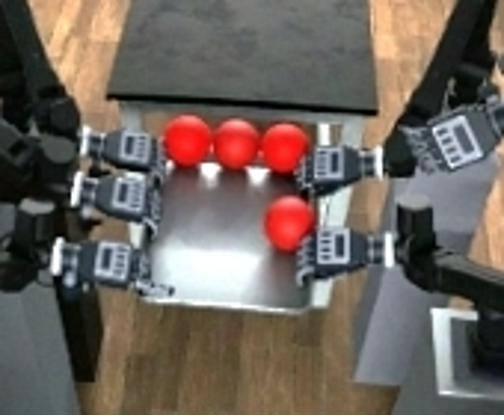

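Call:
{"name": "move", "arguments": {"arm6": {"target": [0.115, -0.150, 1.125, -0.642, 0.765, -0.061, -0.073], "speed": 0.08}, "arm3": {"target": [0.111, 0.153, 1.115, 0.065, 0.054, -0.766, 0.642], "speed": 0.08}, "arm4": {"target": [-0.158, -0.1527, 1.246, -0.643, 0.765, -0.051, -0.061], "speed": 0.08}, "arm1": {"target": [-0.0850, 0.151, 1.285, 0.065, 0.058, -0.767, 0.640], "speed": 0.08}, "arm2": {"target": [-0.028, -0.138, 1.220, -0.643, 0.765, -0.047, -0.055], "speed": 0.08}}}

Call:
{"name": "move", "arguments": {"arm6": {"target": [0.115, -0.150, 1.165, -0.642, 0.765, -0.061, -0.073], "speed": 0.08}, "arm3": {"target": [0.111, 0.153, 1.155, 0.065, 0.054, -0.766, 0.642], "speed": 0.08}, "arm4": {"target": [-0.158, -0.1527, 1.222, -0.643, 0.765, -0.051, -0.061], "speed": 0.08}, "arm1": {"target": [-0.0850, 0.151, 1.262, 0.065, 0.058, -0.767, 0.640], "speed": 0.08}, "cameras": ["cam_high"]}}

Call:
{"name": "zoom_image", "arguments": {"camera": "cam_high", "region": [270, 110, 440, 250]}}

Scene clock: 3755.00 s.
Joint torques (N m): arm1=[1.96 -25.52 11.88 0.43 1.02 0.11] | arm2=[-2.26 -8 9.83 3.7 -0.26 0.09] | arm3=[-0.09 -10.87 5.41 1.17 -0.44 0.29] | arm4=[-2.9 -15.09 13.34 1.72 -0.44 0.12] | arm5=[1.96 3.43 11.89 1.06 0.16 -0.03] | arm6=[0.03 -9.64 5.93 1.26 -0.22 0.07]
Motor temperatures (°C): arm1=[28 46 55 28 32 30] | arm2=[28 31 53 32 29 29] | arm3=[29 31 57 29 30 27] | arm4=[27 40 67 29 30 31] | arm5=[28 34 64 31 30 28] | arm6=[27 34 58 30 28 30]
Heat: arm1: hottest joint3_rad 55 °C; arm2: hottest joint3_rad 53 °C; arm3: hottest joint3_rad 57 °C; arm4: hottest joint3_rad 67 °C; arm5: hottest joint3_rad 64 °C; arm6: hottest joint3_rad 58 °C.
move: arm1 off_target; arm2 off_target; arm3 off_target; arm4 off_target; arm6 off_target
Joint velocities: within noise
arm1.joint_positions: joint1_rad=+1.180 joint2_rad=+1.756 joint3_rad=+1.145 joint4_rad=+0.034 joint5_rad=+1.141 joint6_rad=+0.234 hand_little=-0.298 hand_ring=-0.223 hand_middle=-0.182 hand_index=-0.223 hand_thumb_turn=-1.000 hand_thumb_bend=+0.157 hand_force_limit=+0.600 hand_speed=-0.930
arm1.joint_status: not commanded
arm1.hand_stopped_by: force,force,force,force,target,target
arm1.little_load_n: -2.0
arm1.ring_load_n: 0.0
arm1.middle_load_n: 5.0
arm1.index_load_n: 28.0
arm1.thumb_bend_load_n: 25.0
arm1.thumb_turn_load_n: 10.5
arm1.hand: x=-0.1124 y=+0.1452 z=+1.1997 quat_wxyz=(+0.116, +0.095, -0.780, +0.608) (m; scene frame)
arm1.hand_target: x=-0.0897 y=+0.1517 z=+1.2828 quat_wxyz=(+0.064, +0.058, -0.766, +0.638) (m; scene frame)
arm1.hand_status: off_target (0.090 m and 8.2 deg from the pose sent, 0.086 m and 4.6 deg at the start)
arm2.joint_positions: joint1_rad=-0.459 joint2_rad=+1.050 joint3_rad=+0.361 joint4_rad=+0.388 joint5_rad=-0.469 joint6_rad=+0.054 hand_little=-0.247 hand_ring=-0.228 hand_middle=-0.220 hand_index=-0.308 hand_thumb_turn=-1.000 hand_thumb_bend=+0.205 hand_force_limit=+1.000 hand_speed=-0.880
arm2.joint_status: not commanded
arm2.hand_stopped_by: force,force,force,force,target,target
arm2.little_load_n: 0.0
arm2.ring_load_n: 0.0
arm2.middle_load_n: 5.0
arm2.index_load_n: 15.5
arm2.thumb_bend_load_n: 24.0
arm2.thumb_turn_load_n: -1.0
arm2.hand: x=-0.0449 y=-0.1453 z=+1.1863 quat_wxyz=(-0.605, +0.791, -0.051, -0.076) (m; scene frame)
arm2.hand_target: x=-0.0289 y=-0.1382 z=+1.2195 quat_wxyz=(-0.641, +0.764, -0.046, -0.054) (m; scene frame)
arm2.hand_status: off_target (0.038 m and 5.9 deg from the pose sent, 0.032 m and 4.5 deg at the start)
arm3.joint_positions: joint1_rad=-1.102 joint2_rad=+1.641 joint3_rad=+0.945 joint4_rad=+0.408 joint5_rad=-1.053 joint6_rad=-0.524 hand_little=-0.420 hand_ring=-0.308 hand_middle=-0.222 hand_index=-0.237 hand_thumb_turn=-1.000 hand_thumb_bend=+0.180 hand_force_limit=+0.900 hand_speed=-0.920
arm3.joint_status: not commanded
arm3.hand_stopped_by: target,force,force,force,force,target
arm3.little_load_n: 4.5
arm3.ring_load_n: 16.5
arm3.middle_load_n: 4.0
arm3.index_load_n: 0.5
arm3.thumb_bend_load_n: 15.5
arm3.thumb_turn_load_n: 0.5
arm3.hand: x=+0.0960 y=+0.1483 z=+1.1483 quat_wxyz=(+0.104, +0.083, -0.751, +0.647) (m; scene frame)
arm3.hand_target: x=+0.1116 y=+0.1533 z=+1.1166 quat_wxyz=(+0.065, +0.054, -0.764, +0.640) (m; scene frame)
arm3.hand_status: off_target (0.037 m and 5.9 deg from the pose sent, 0.051 m and 1.0 deg at the start)
arm4.joint_positions: joint1_rad=-1.051 joint2_rad=+1.534 joint3_rad=+0.917 joint4_rad=+0.144 joint5_rad=-1.094 joint6_rad=-0.170 hand_little=-0.244 hand_ring=-0.184 hand_middle=-0.164 hand_index=-0.217 hand_thumb_turn=-1.000 hand_thumb_bend=+0.155 hand_force_limit=+0.500 hand_speed=-0.930
arm4.joint_status: not commanded
arm4.hand_stopped_by: force,force,force,force,target,target
arm4.little_load_n: 3.0
arm4.ring_load_n: 1.5
arm4.middle_load_n: 5.5
arm4.index_load_n: 4.0
arm4.thumb_bend_load_n: 18.5
arm4.thumb_turn_load_n: -3.0
arm4.hand: x=-0.1835 y=-0.1606 z=+1.1984 quat_wxyz=(-0.620, +0.775, -0.074, -0.095) (m; scene frame)
arm4.hand_target: x=-0.1610 y=-0.1547 z=+1.2463 quat_wxyz=(-0.642, +0.763, -0.051, -0.061) (m; scene frame)
arm4.hand_status: off_target (0.055 m and 5.5 deg from the pose sent, 0.056 m and 2.9 deg at the start)
arm5: as last shown
arm6.joint_positions: joint1_rad=+1.080 joint2_rad=+1.783 joint3_rad=+0.942 joint4_rad=+0.601 joint5_rad=+1.059 joint6_rad=+0.497 hand_little=+1.000 hand_ring=-0.213 hand_middle=-0.209 hand_index=-0.286 hand_thumb_turn=-1.000 hand_thumb_bend=+0.203 hand_force_limit=+0.900 hand_speed=-0.920
arm6.joint_status: not commanded
arm6.hand_stopped_by: target,force,force,force,target,target
arm6.little_load_n: 0.0
arm6.ring_load_n: 8.0
arm6.middle_load_n: -0.5
arm6.index_load_n: 7.0
arm6.thumb_bend_load_n: 10.0
arm6.thumb_turn_load_n: -5.0
arm6.hand: x=+0.1059 y=-0.1510 z=+1.1854 quat_wxyz=(-0.655, +0.742, -0.090, -0.111) (m; scene frame)
arm6.hand_target: x=+0.1189 y=-0.1526 z=+1.1280 quat_wxyz=(-0.640, +0.763, -0.061, -0.073) (m; scene frame)
arm6.hand_status: off_target (0.061 m and 6.2 deg from the pose sent, 0.077 m and 1.8 deg at the start)
pictures: none

Scene clock: 3756.20 s.
Joint torques (N m): arm1=[1.67 -22.71 10.32 1.72 1.08 0.09] | arm2=[-2.14 -8.06 9.83 3.34 -0.56 0.11] | arm3=[-0.32 -14.74 7.86 0.12 -0.59 0.39] | arm4=[-2.32 -12.22 11.47 3.17 -0.43 0.09] | arm5=[1.96 3.49 11.86 1.05 0.17 -0.03] | arm6=[0.09 -13.27 8.05 -0.16 0 -0.03]
Motor temperatures (°C): arm1=[28 46 55 28 32 30] | arm2=[28 31 53 32 29 29] | arm3=[29 31 57 29 30 27] | arm4=[27 40 67 29 30 31] | arm5=[28 34 64 31 30 28] | arm6=[27 34 58 30 28 30]
Heat: arm1: hottest joint3_rad 55 °C; arm2: hottest joint3_rad 53 °C; arm3: hottest joint3_rad 57 °C; arm4: hottest joint3_rad 67 °C; arm5: hottest joint3_rad 64 °C; arm6: hottest joint3_rad 58 °C.
move: arm1 off_target; arm3 off_target; arm4 off_target; arm6 off_target
Joint velocities: within noise
arm1.joint_positions: joint1_rad=+1.184 joint2_rad=+1.756 joint3_rad=+1.145 joint4_rad=+0.055 joint5_rad=+1.141 joint6_rad=+0.237 hand_little=-0.298 hand_ring=-0.223 hand_middle=-0.182 hand_index=-0.223 hand_thumb_turn=-1.000 hand_thumb_bend=+0.157 hand_force_limit=+0.600 hand_speed=-0.930
arm1.joint_status: not commanded
arm1.hand_stopped_by: force,force,force,force,target,target
arm1.little_load_n: -2.0
arm1.ring_load_n: -0.5
arm1.middle_load_n: 2.5
arm1.index_load_n: 26.5
arm1.thumb_bend_load_n: 23.5
arm1.thumb_turn_load_n: 10.5
arm1.hand: x=-0.1074 y=+0.1461 z=+1.2025 quat_wxyz=(+0.107, +0.089, -0.778, +0.612) (m; scene frame)
arm1.hand_target: x=-0.0876 y=+0.1516 z=+1.2611 quat_wxyz=(+0.065, +0.058, -0.766, +0.637) (m; scene frame)
arm1.hand_status: off_target (0.064 m and 6.9 deg from the pose sent, 0.068 m and 8.2 deg at the start)
arm2, arm5: as last shown
arm2.joint_positions: joint1_rad=-0.460 joint2_rad=+1.050 joint3_rad=+0.361 joint4_rad=+0.397 joint5_rad=-0.461 joint6_rad=+0.051 hand_little=-0.247 hand_ring=-0.228 hand_middle=-0.220 hand_index=-0.308 hand_thumb_turn=-1.000 hand_thumb_bend=+0.205 hand_force_limit=+1.000 hand_speed=-0.880
arm2.middle_load_n: 4.5
arm2.index_load_n: 14.5
arm2.thumb_bend_load_n: 23.5
arm2.hand: x=-0.0422 y=-0.1442 z=+1.1876 quat_wxyz=(-0.608, +0.789, -0.051, -0.071) (m; scene frame)
arm2.hand_target: x=-0.0288 y=-0.1382 z=+1.2195 quat_wxyz=(-0.641, +0.764, -0.046, -0.054) (m; scene frame)
arm3.joint_positions: joint1_rad=-1.099 joint2_rad=+1.614 joint3_rad=+0.954 joint4_rad=+0.330 joint5_rad=-1.050 joint6_rad=-0.534 hand_little=-0.420 hand_ring=-0.308 hand_middle=-0.222 hand_index=-0.237 hand_thumb_turn=-1.000 hand_thumb_bend=+0.180 hand_force_limit=+0.900 hand_speed=-0.920
arm3.joint_status: not commanded
arm3.hand_stopped_by: target,force,force,force,force,target
arm3.little_load_n: 1.0
arm3.ring_load_n: 14.5
arm3.middle_load_n: 5.5
arm3.index_load_n: 4.0
arm3.thumb_bend_load_n: 15.0
arm3.thumb_turn_load_n: 0.5
arm3.hand: x=+0.1012 y=+0.1501 z=+1.1549 quat_wxyz=(+0.093, +0.076, -0.758, +0.641) (m; scene frame)
arm3.hand_target: x=+0.1108 y=+0.1528 z=+1.1551 quat_wxyz=(+0.065, +0.054, -0.764, +0.640) (m; scene frame)
arm3.hand_status: off_target (0.010 m and 4.1 deg from the pose sent, 0.017 m and 5.9 deg at the start)
arm4.joint_positions: joint1_rad=-1.051 joint2_rad=+1.543 joint3_rad=+0.917 joint4_rad=+0.174 joint5_rad=-1.093 joint6_rad=-0.170 hand_little=-0.244 hand_ring=-0.184 hand_middle=-0.164 hand_index=-0.217 hand_thumb_turn=-1.000 hand_thumb_bend=+0.155 hand_force_limit=+0.500 hand_speed=-0.930
arm4.joint_status: not commanded
arm4.hand_stopped_by: force,force,force,force,target,target
arm4.little_load_n: 1.0
arm4.ring_load_n: 0.5
arm4.middle_load_n: 5.0
arm4.index_load_n: 5.5
arm4.thumb_bend_load_n: 18.5
arm4.thumb_turn_load_n: -2.5
arm4.hand: x=-0.1799 y=-0.1587 z=+1.1971 quat_wxyz=(-0.624, +0.773, -0.068, -0.088) (m; scene frame)
arm4.hand_target: x=-0.1593 y=-0.1538 z=+1.2224 quat_wxyz=(-0.641, +0.763, -0.051, -0.061) (m; scene frame)
arm4.hand_status: off_target (0.034 m and 4.3 deg from the pose sent, 0.036 m and 5.5 deg at the start)
arm6.joint_positions: joint1_rad=+1.080 joint2_rad=+1.756 joint3_rad=+0.946 joint4_rad=+0.534 joint5_rad=+1.054 joint6_rad=+0.503 hand_little=+1.000 hand_ring=-0.213 hand_middle=-0.209 hand_index=-0.286 hand_thumb_turn=-1.000 hand_thumb_bend=+0.203 hand_force_limit=+0.900 hand_speed=-0.920
arm6.joint_status: not commanded
arm6.hand_stopped_by: target,force,force,force,target,target
arm6.little_load_n: 0.0
arm6.ring_load_n: 8.5
arm6.middle_load_n: 2.0
arm6.index_load_n: 8.5
arm6.thumb_bend_load_n: 10.5
arm6.thumb_turn_load_n: -4.5
arm6.hand: x=+0.1085 y=-0.1531 z=+1.1900 quat_wxyz=(-0.649, +0.750, -0.081, -0.102) (m; scene frame)
arm6.hand_target: x=+0.1159 y=-0.1505 z=+1.1656 quat_wxyz=(-0.640, +0.762, -0.061, -0.073) (m; scene frame)
arm6.hand_status: off_target (0.026 m and 4.4 deg from the pose sent, 0.022 m and 6.2 deg at the start)
pictures: cam_high

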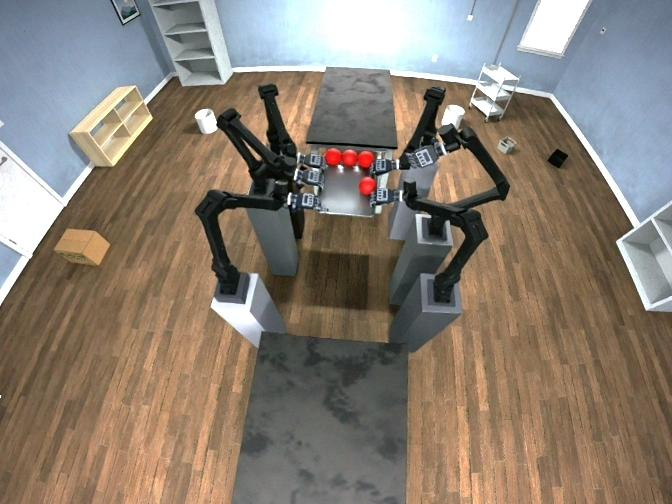

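Scaled by 2.965.

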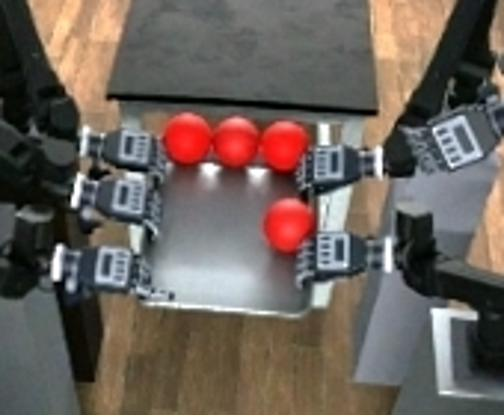

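Call:
{"name": "move", "arguments": {"arm4": {"target": [-0.170, -0.156, 1.190, -0.635, 0.770, -0.055, -0.066], "speed": 0.03}, "arm2": {"target": [-0.030, -0.138, 1.235, -0.643, 0.765, -0.047, -0.055], "speed": 0.03}, "arm1": {"target": [-0.0850, 0.151, 1.268, 0.065, 0.058, -0.767, 0.640], "speed": 0.03}, "cameras": ["cam_high", "arm4_cam_wrist"]}}

Call:
{"name": "zoom_image", "arguments": {"camera": "cam_high", "region": [270, 110, 440, 250]}}

Scene clock: 3798.53 s.
Joint torques (N m): arm1=[1.67 -23.3 10.81 1.17 1.28 0.01] | arm2=[-1.44 -10.58 11.78 1.54 -0.55 0.17] | arm3=[-0.56 -14.51 7.82 0.23 -0.58 0.39] | arm4=[-1.61 -10.7 8.5 3.04 0.14 -0.14] | arm5=[1.9 3.31 11.89 1.06 0.16 -0.02] | arm6=[-0.26 -13.63 8.05 0.16 0.02 -0.04]
Motor temperatures (°C): arm1=[28 46 54 28 32 29] | arm2=[28 31 53 32 29 29] | arm3=[29 32 56 29 30 27] | arm4=[27 39 74 29 30 31] | arm5=[28 34 65 31 30 28] | arm6=[27 33 56 30 27 30]
Heat: arm1: hottest joint3_rad 54 °C; arm2: hottest joint3_rad 53 °C; arm3: hottest joint3_rad 56 °C; arm4: hottest joint3_rad 74 °C; arm5: hottest joint3_rad 65 °C; arm6: hottest joint3_rad 56 °C.
move: arm1 off_target; arm2 off_target; arm4 off_target
Joint velocities: within noise
arm1.joint_positions: joint1_rad=+1.184 joint2_rad=+1.756 joint3_rad=+1.145 joint4_rad=+0.055 joint5_rad=+1.136 joint6_rad=+0.246 hand_little=-0.298 hand_ring=-0.223 hand_middle=-0.182 hand_index=-0.223 hand_thumb_turn=-1.000 hand_thumb_bend=+0.157 hand_force_limit=+0.600 hand_speed=-0.930
arm1.joint_status: not commanded
arm1.hand_stopped_by: force,force,force,force,target,target
arm1.little_load_n: -1.0
arm1.ring_load_n: 0.0
arm1.middle_load_n: 3.0
arm1.index_load_n: 28.0
arm1.thumb_bend_load_n: 22.0
arm1.thumb_turn_load_n: 10.5
arm1.hand: x=-0.1060 y=+0.1463 z=+1.2022 quat_wxyz=(+0.102, +0.087, -0.779, +0.612) (m; scene frame)
arm1.hand_target: x=-0.0878 y=+0.1515 z=+1.2666 quat_wxyz=(+0.064, +0.057, -0.766, +0.637) (m; scene frame)
arm1.hand_status: off_target (0.069 m and 6.4 deg from the pose sent, 0.069 m and 6.8 deg at the start)
arm2.joint_positions: joint1_rad=-0.460 joint2_rad=+1.048 joint3_rad=+0.361 joint4_rad=+0.381 joint5_rad=-0.453 joint6_rad=+0.047 hand_little=-0.247 hand_ring=-0.228 hand_middle=-0.220 hand_index=-0.308 hand_thumb_turn=-1.000 hand_thumb_bend=+0.205 hand_force_limit=+1.000 hand_speed=-0.880
arm2.joint_status: not commanded
arm2.hand_stopped_by: force,force,force,force,target,target
arm2.little_load_n: 0.0
arm2.ring_load_n: 0.0
arm2.middle_load_n: 8.5
arm2.index_load_n: 16.0
arm2.thumb_bend_load_n: 24.5
arm2.thumb_turn_load_n: -1.0
arm2.hand: x=-0.0414 y=-0.1458 z=+1.1845 quat_wxyz=(-0.603, +0.793, -0.054, -0.069) (m; scene frame)
arm2.hand_target: x=-0.0312 y=-0.1375 z=+1.2332 quat_wxyz=(-0.642, +0.763, -0.046, -0.055) (m; scene frame)
arm2.hand_status: off_target (0.052 m and 5.9 deg from the pose sent, 0.049 m and 5.2 deg at the start)
arm3, arm5, arm6: as last shown
arm3.joint_positions: joint1_rad=-1.097 joint2_rad=+1.612 joint3_rad=+0.955 joint4_rad=+0.327 joint5_rad=-1.050 joint6_rad=-0.534 hand_little=-0.420 hand_ring=-0.308 hand_middle=-0.222 hand_index=-0.237 hand_thumb_turn=-1.000 hand_thumb_bend=+0.180 hand_force_limit=+0.900 hand_speed=-0.920
arm3.middle_load_n: 5.0
arm3.index_load_n: 4.5
arm3.thumb_bend_load_n: 14.5
arm3.hand: x=+0.1025 y=+0.1493 z=+1.1560 quat_wxyz=(+0.092, +0.077, -0.758, +0.641) (m; scene frame)
arm3.hand_target: x=+0.1109 y=+0.1529 z=+1.1552 quat_wxyz=(+0.065, +0.054, -0.763, +0.640) (m; scene frame)
arm4.joint_positions: joint1_rad=-1.051 joint2_rad=+1.552 joint3_rad=+0.902 joint4_rad=+0.222 joint5_rad=-1.096 joint6_rad=-0.162 hand_little=-0.244 hand_ring=-0.184 hand_middle=-0.164 hand_index=-0.217 hand_thumb_turn=-1.000 hand_thumb_bend=+0.155 hand_force_limit=+0.500 hand_speed=-0.930
arm4.joint_status: not commanded
arm4.hand_stopped_by: force,force,force,force,target,target
arm4.little_load_n: 0.0
arm4.ring_load_n: 0.0
arm4.middle_load_n: 3.5
arm4.index_load_n: 6.0
arm4.thumb_bend_load_n: 17.5
arm4.thumb_turn_load_n: -1.0
arm4.hand: x=-0.1799 y=-0.1587 z=+1.1924 quat_wxyz=(-0.629, +0.770, -0.063, -0.083) (m; scene frame)
arm4.hand_target: x=-0.1701 y=-0.1563 z=+1.1900 quat_wxyz=(-0.634, +0.769, -0.055, -0.066) (m; scene frame)
arm4.hand_status: off_target (0.011 m and 2.3 deg from the pose sent, 0.013 m and 3.2 deg at the start)
arm6.joint_positions: joint1_rad=+1.080 joint2_rad=+1.756 joint3_rad=+0.946 joint4_rad=+0.527 joint5_rad=+1.054 joint6_rad=+0.503 hand_little=+1.000 hand_ring=-0.213 hand_middle=-0.209 hand_index=-0.286 hand_thumb_turn=-1.000 hand_thumb_bend=+0.203 hand_force_limit=+0.900 hand_speed=-0.920
arm6.middle_load_n: 2.5
arm6.index_load_n: 8.0
arm6.thumb_bend_load_n: 11.0
arm6.hand: x=+0.1091 y=-0.1534 z=+1.1888 quat_wxyz=(-0.648, +0.751, -0.080, -0.099) (m; scene frame)
arm6.hand_target: x=+0.1159 y=-0.1505 z=+1.1655 quat_wxyz=(-0.640, +0.762, -0.061, -0.073) (m; scene frame)
pictures: arm4_cam_wrist, cam_high

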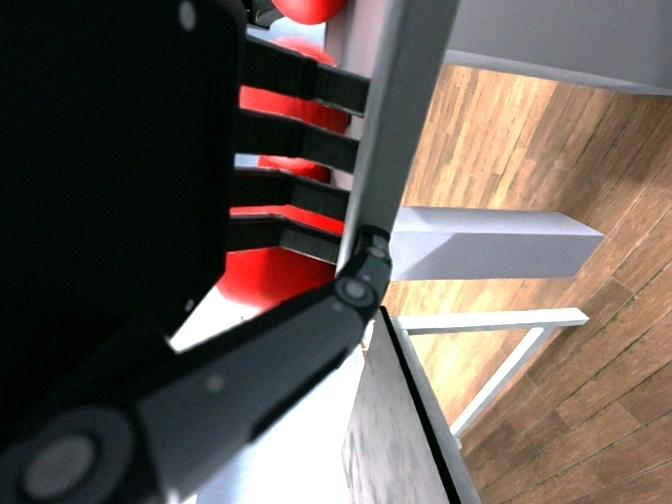

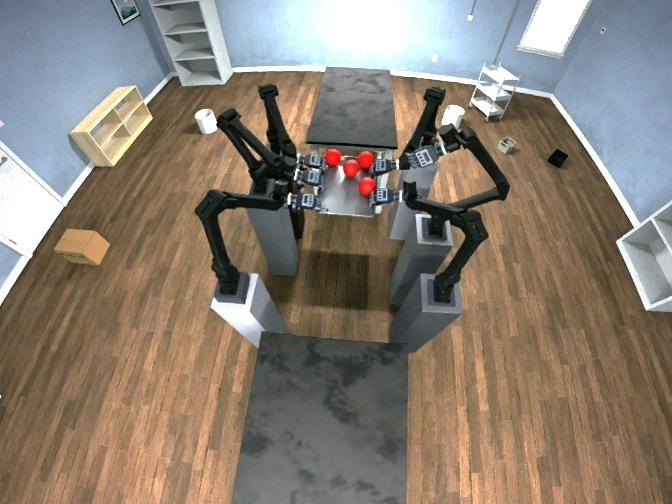

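Scaled by 2.965.

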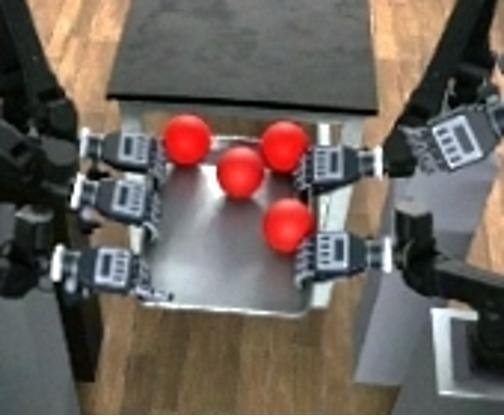

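Call:
{"name": "wait", "arguments": {"seconds": 0.3, "cameras": ["cam_high"]}}

Call:
{"name": "zoom_image", "arguments": {"camera": "cam_high", "region": [270, 110, 440, 250]}}

Scene clock: 3803.57 s.
Joint torques (N m): arm1=[1.73 -23.41 10.59 1.14 1.26 0.14] | arm2=[-1.32 -10.34 11.74 1.7 -0.72 0.19] | arm3=[-0.73 -14.51 7.84 0.36 -0.67 0.46] | arm4=[-2.14 -10.93 8.47 2.92 0.13 -0.14] | arm5=[1.79 3.37 11.88 1.05 0.17 -0.02] | arm6=[-0.09 -13.33 8.05 0.5 0.13 -0.04]
Motor temperatures (°C): arm1=[28 46 55 28 32 29] | arm2=[28 31 53 32 29 29] | arm3=[29 32 56 29 30 27] | arm4=[27 39 73 29 30 31] | arm5=[28 34 65 31 30 28] | arm6=[27 33 55 30 27 30]
Heat: arm1: hottest joint3_rad 55 °C; arm2: hottest joint3_rad 53 °C; arm3: hottest joint3_rad 56 °C; arm4: hottest joint3_rad 73 °C; arm5: hottest joint3_rad 65 °C; arm6: hottest joint3_rad 55 °C.
Joint velocities: within noise
arm1.joint_positions: joint1_rad=+1.184 joint2_rad=+1.756 joint3_rad=+1.148 joint4_rad=+0.056 joint5_rad=+1.136 joint6_rad=+0.232 hand_little=-0.298 hand_ring=-0.223 hand_middle=-0.182 hand_index=-0.223 hand_thumb_turn=-1.000 hand_thumb_bend=+0.157 hand_force_limit=+0.600 hand_speed=-0.930
arm1.joint_status: not commanded
arm1.hand_stopped_by: force,force,force,force,target,target
arm1.little_load_n: -1.5
arm1.ring_load_n: 0.0
arm1.middle_load_n: 3.0
arm1.index_load_n: 28.5
arm1.thumb_bend_load_n: 20.5
arm1.thumb_turn_load_n: 10.0
arm1.hand: x=-0.1057 y=+0.1458 z=+1.2037 quat_wxyz=(+0.105, +0.091, -0.778, +0.612) (m; scene frame)
arm1.hand_target: x=-0.0877 y=+0.1515 z=+1.2667 quat_wxyz=(+0.064, +0.057, -0.766, +0.638) (m; scene frame)
arm1.hand_status: off_target (0.068 m and 6.9 deg from the pose sent, 0.069 m and 6.8 deg at the start)
arm2.joint_positions: joint1_rad=-0.460 joint2_rad=+1.045 joint3_rad=+0.361 joint4_rad=+0.376 joint5_rad=-0.449 joint6_rad=+0.046 hand_little=-0.247 hand_ring=-0.228 hand_middle=-0.219 hand_index=-0.308 hand_thumb_turn=-1.000 hand_thumb_bend=+0.206 hand_force_limit=+1.000 hand_speed=-0.880
arm2.joint_status: not commanded
arm2.hand_stopped_by: force,force,force,force,target,target
arm2.little_load_n: 0.0
arm2.ring_load_n: 0.0
arm2.middle_load_n: 9.5
arm2.index_load_n: 15.0
arm2.thumb_bend_load_n: 24.5
arm2.thumb_turn_load_n: -2.0
arm2.hand: x=-0.0407 y=-0.1461 z=+1.1846 quat_wxyz=(-0.602, +0.794, -0.055, -0.067) (m; scene frame)
arm2.hand_target: x=-0.0313 y=-0.1376 z=+1.2331 quat_wxyz=(-0.642, +0.763, -0.046, -0.055) (m; scene frame)
arm2.hand_status: off_target (0.052 m and 5.9 deg from the pose sent, 0.049 m and 5.2 deg at the start)
arm3.joint_positions: joint1_rad=-1.095 joint2_rad=+1.612 joint3_rad=+0.955 joint4_rad=+0.323 joint5_rad=-1.048 joint6_rad=-0.542 hand_little=-0.420 hand_ring=-0.308 hand_middle=-0.222 hand_index=-0.237 hand_thumb_turn=-1.000 hand_thumb_bend=+0.181 hand_force_limit=+0.900 hand_speed=-0.920
arm3.joint_status: not commanded
arm3.hand_stopped_by: target,force,force,force,force,target
arm3.little_load_n: 1.5
arm3.ring_load_n: 14.0
arm3.middle_load_n: 4.0
arm3.index_load_n: 2.5
arm3.thumb_bend_load_n: 16.5
arm3.thumb_turn_load_n: 1.0
arm3.hand: x=+0.1026 y=+0.1490 z=+1.1553 quat_wxyz=(+0.093, +0.078, -0.759, +0.640) (m; scene frame)
arm3.hand_target: x=+0.1108 y=+0.1529 z=+1.1551 quat_wxyz=(+0.065, +0.054, -0.764, +0.640) (m; scene frame)
arm3.hand_status: not commanded
arm4.joint_positions: joint1_rad=-1.051 joint2_rad=+1.552 joint3_rad=+0.902 joint4_rad=+0.229 joint5_rad=-1.095 joint6_rad=-0.162 hand_little=-0.244 hand_ring=-0.184 hand_middle=-0.165 hand_index=-0.217 hand_thumb_turn=-1.000 hand_thumb_bend=+0.153 hand_force_limit=+0.500 hand_speed=-0.930
arm4.joint_status: not commanded
arm4.hand_stopped_by: force,force,force,force,target,target
arm4.little_load_n: -0.5
arm4.ring_load_n: 0.0
arm4.middle_load_n: -0.5
arm4.index_load_n: 2.5
arm4.thumb_bend_load_n: 8.0
arm4.thumb_turn_load_n: 0.0
arm4.hand: x=-0.1789 y=-0.1582 z=+1.1932 quat_wxyz=(-0.631, +0.769, -0.061, -0.081) (m; scene frame)
arm4.hand_target: x=-0.1701 y=-0.1563 z=+1.1901 quat_wxyz=(-0.634, +0.769, -0.055, -0.066) (m; scene frame)
arm4.hand_status: done (0.010 m and 1.9 deg from the pose sent, 0.013 m and 3.2 deg at the start)
arm5.joint_positions: joint1_rad=+0.121 joint2_rad=+0.599 joint3_rad=+1.332 joint4_rad=-1.418 joint5_rad=+0.087 joint6_rad=-1.089 hand_little=+0.150 hand_ring=+0.150 hand_middle=+0.150 hand_index=+0.150 hand_thumb_turn=-1.000 hand_thumb_bend=+0.200 hand_force_limit=+0.000 hand_speed=+0.200
arm5.joint_status: not commanded
arm5.hand_stopped_by: target,target,target,target,target,target
arm5.little_load_n: 0.0
arm5.ring_load_n: 0.0
arm5.middle_load_n: 0.0
arm5.index_load_n: 0.0
arm5.thumb_bend_load_n: 0.0
arm5.thumb_turn_load_n: 0.0
arm5.hand: x=+0.0615 y=+0.3483 z=+1.4571 quat_wxyz=(+0.240, +0.477, -0.766, +0.358) (m; scene frame)
arm5.hand_target: x=+0.0619 y=+0.3494 z=+1.4754 quat_wxyz=(+0.247, +0.481, -0.757, +0.368) (m; scene frame)
arm5.hand_status: not commanded
arm6.joint_positions: joint1_rad=+1.080 joint2_rad=+1.756 joint3_rad=+0.946 joint4_rad=+0.518 joint5_rad=+1.051 joint6_rad=+0.504 hand_little=+1.000 hand_ring=-0.213 hand_middle=-0.209 hand_index=-0.286 hand_thumb_turn=-1.000 hand_thumb_bend=+0.203 hand_force_limit=+0.900 hand_speed=-0.920
arm6.joint_status: not commanded
arm6.hand_stopped_by: target,force,force,force,target,target
arm6.little_load_n: 0.0
arm6.ring_load_n: 5.5
arm6.middle_load_n: 1.0
arm6.index_load_n: 9.0
arm6.thumb_bend_load_n: 12.0
arm6.thumb_turn_load_n: -3.5
arm6.hand: x=+0.1094 y=-0.1540 z=+1.1870 quat_wxyz=(-0.647, +0.753, -0.077, -0.097) (m; scene frame)
arm6.hand_target: x=+0.1158 y=-0.1506 z=+1.1654 quat_wxyz=(-0.640, +0.762, -0.061, -0.073) (m; scene frame)
arm6.hand_status: not commanded
wait: 0.30 s; at rest from the start
pictures: cam_high

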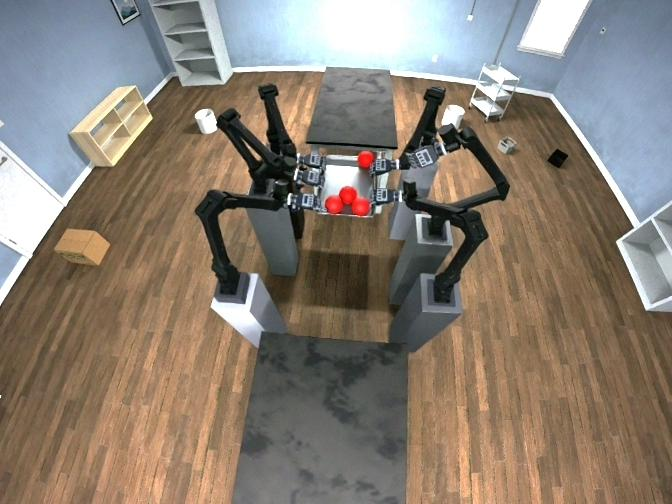

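Scaled by 2.965.

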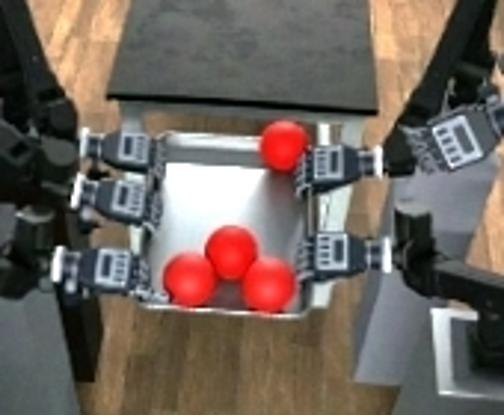

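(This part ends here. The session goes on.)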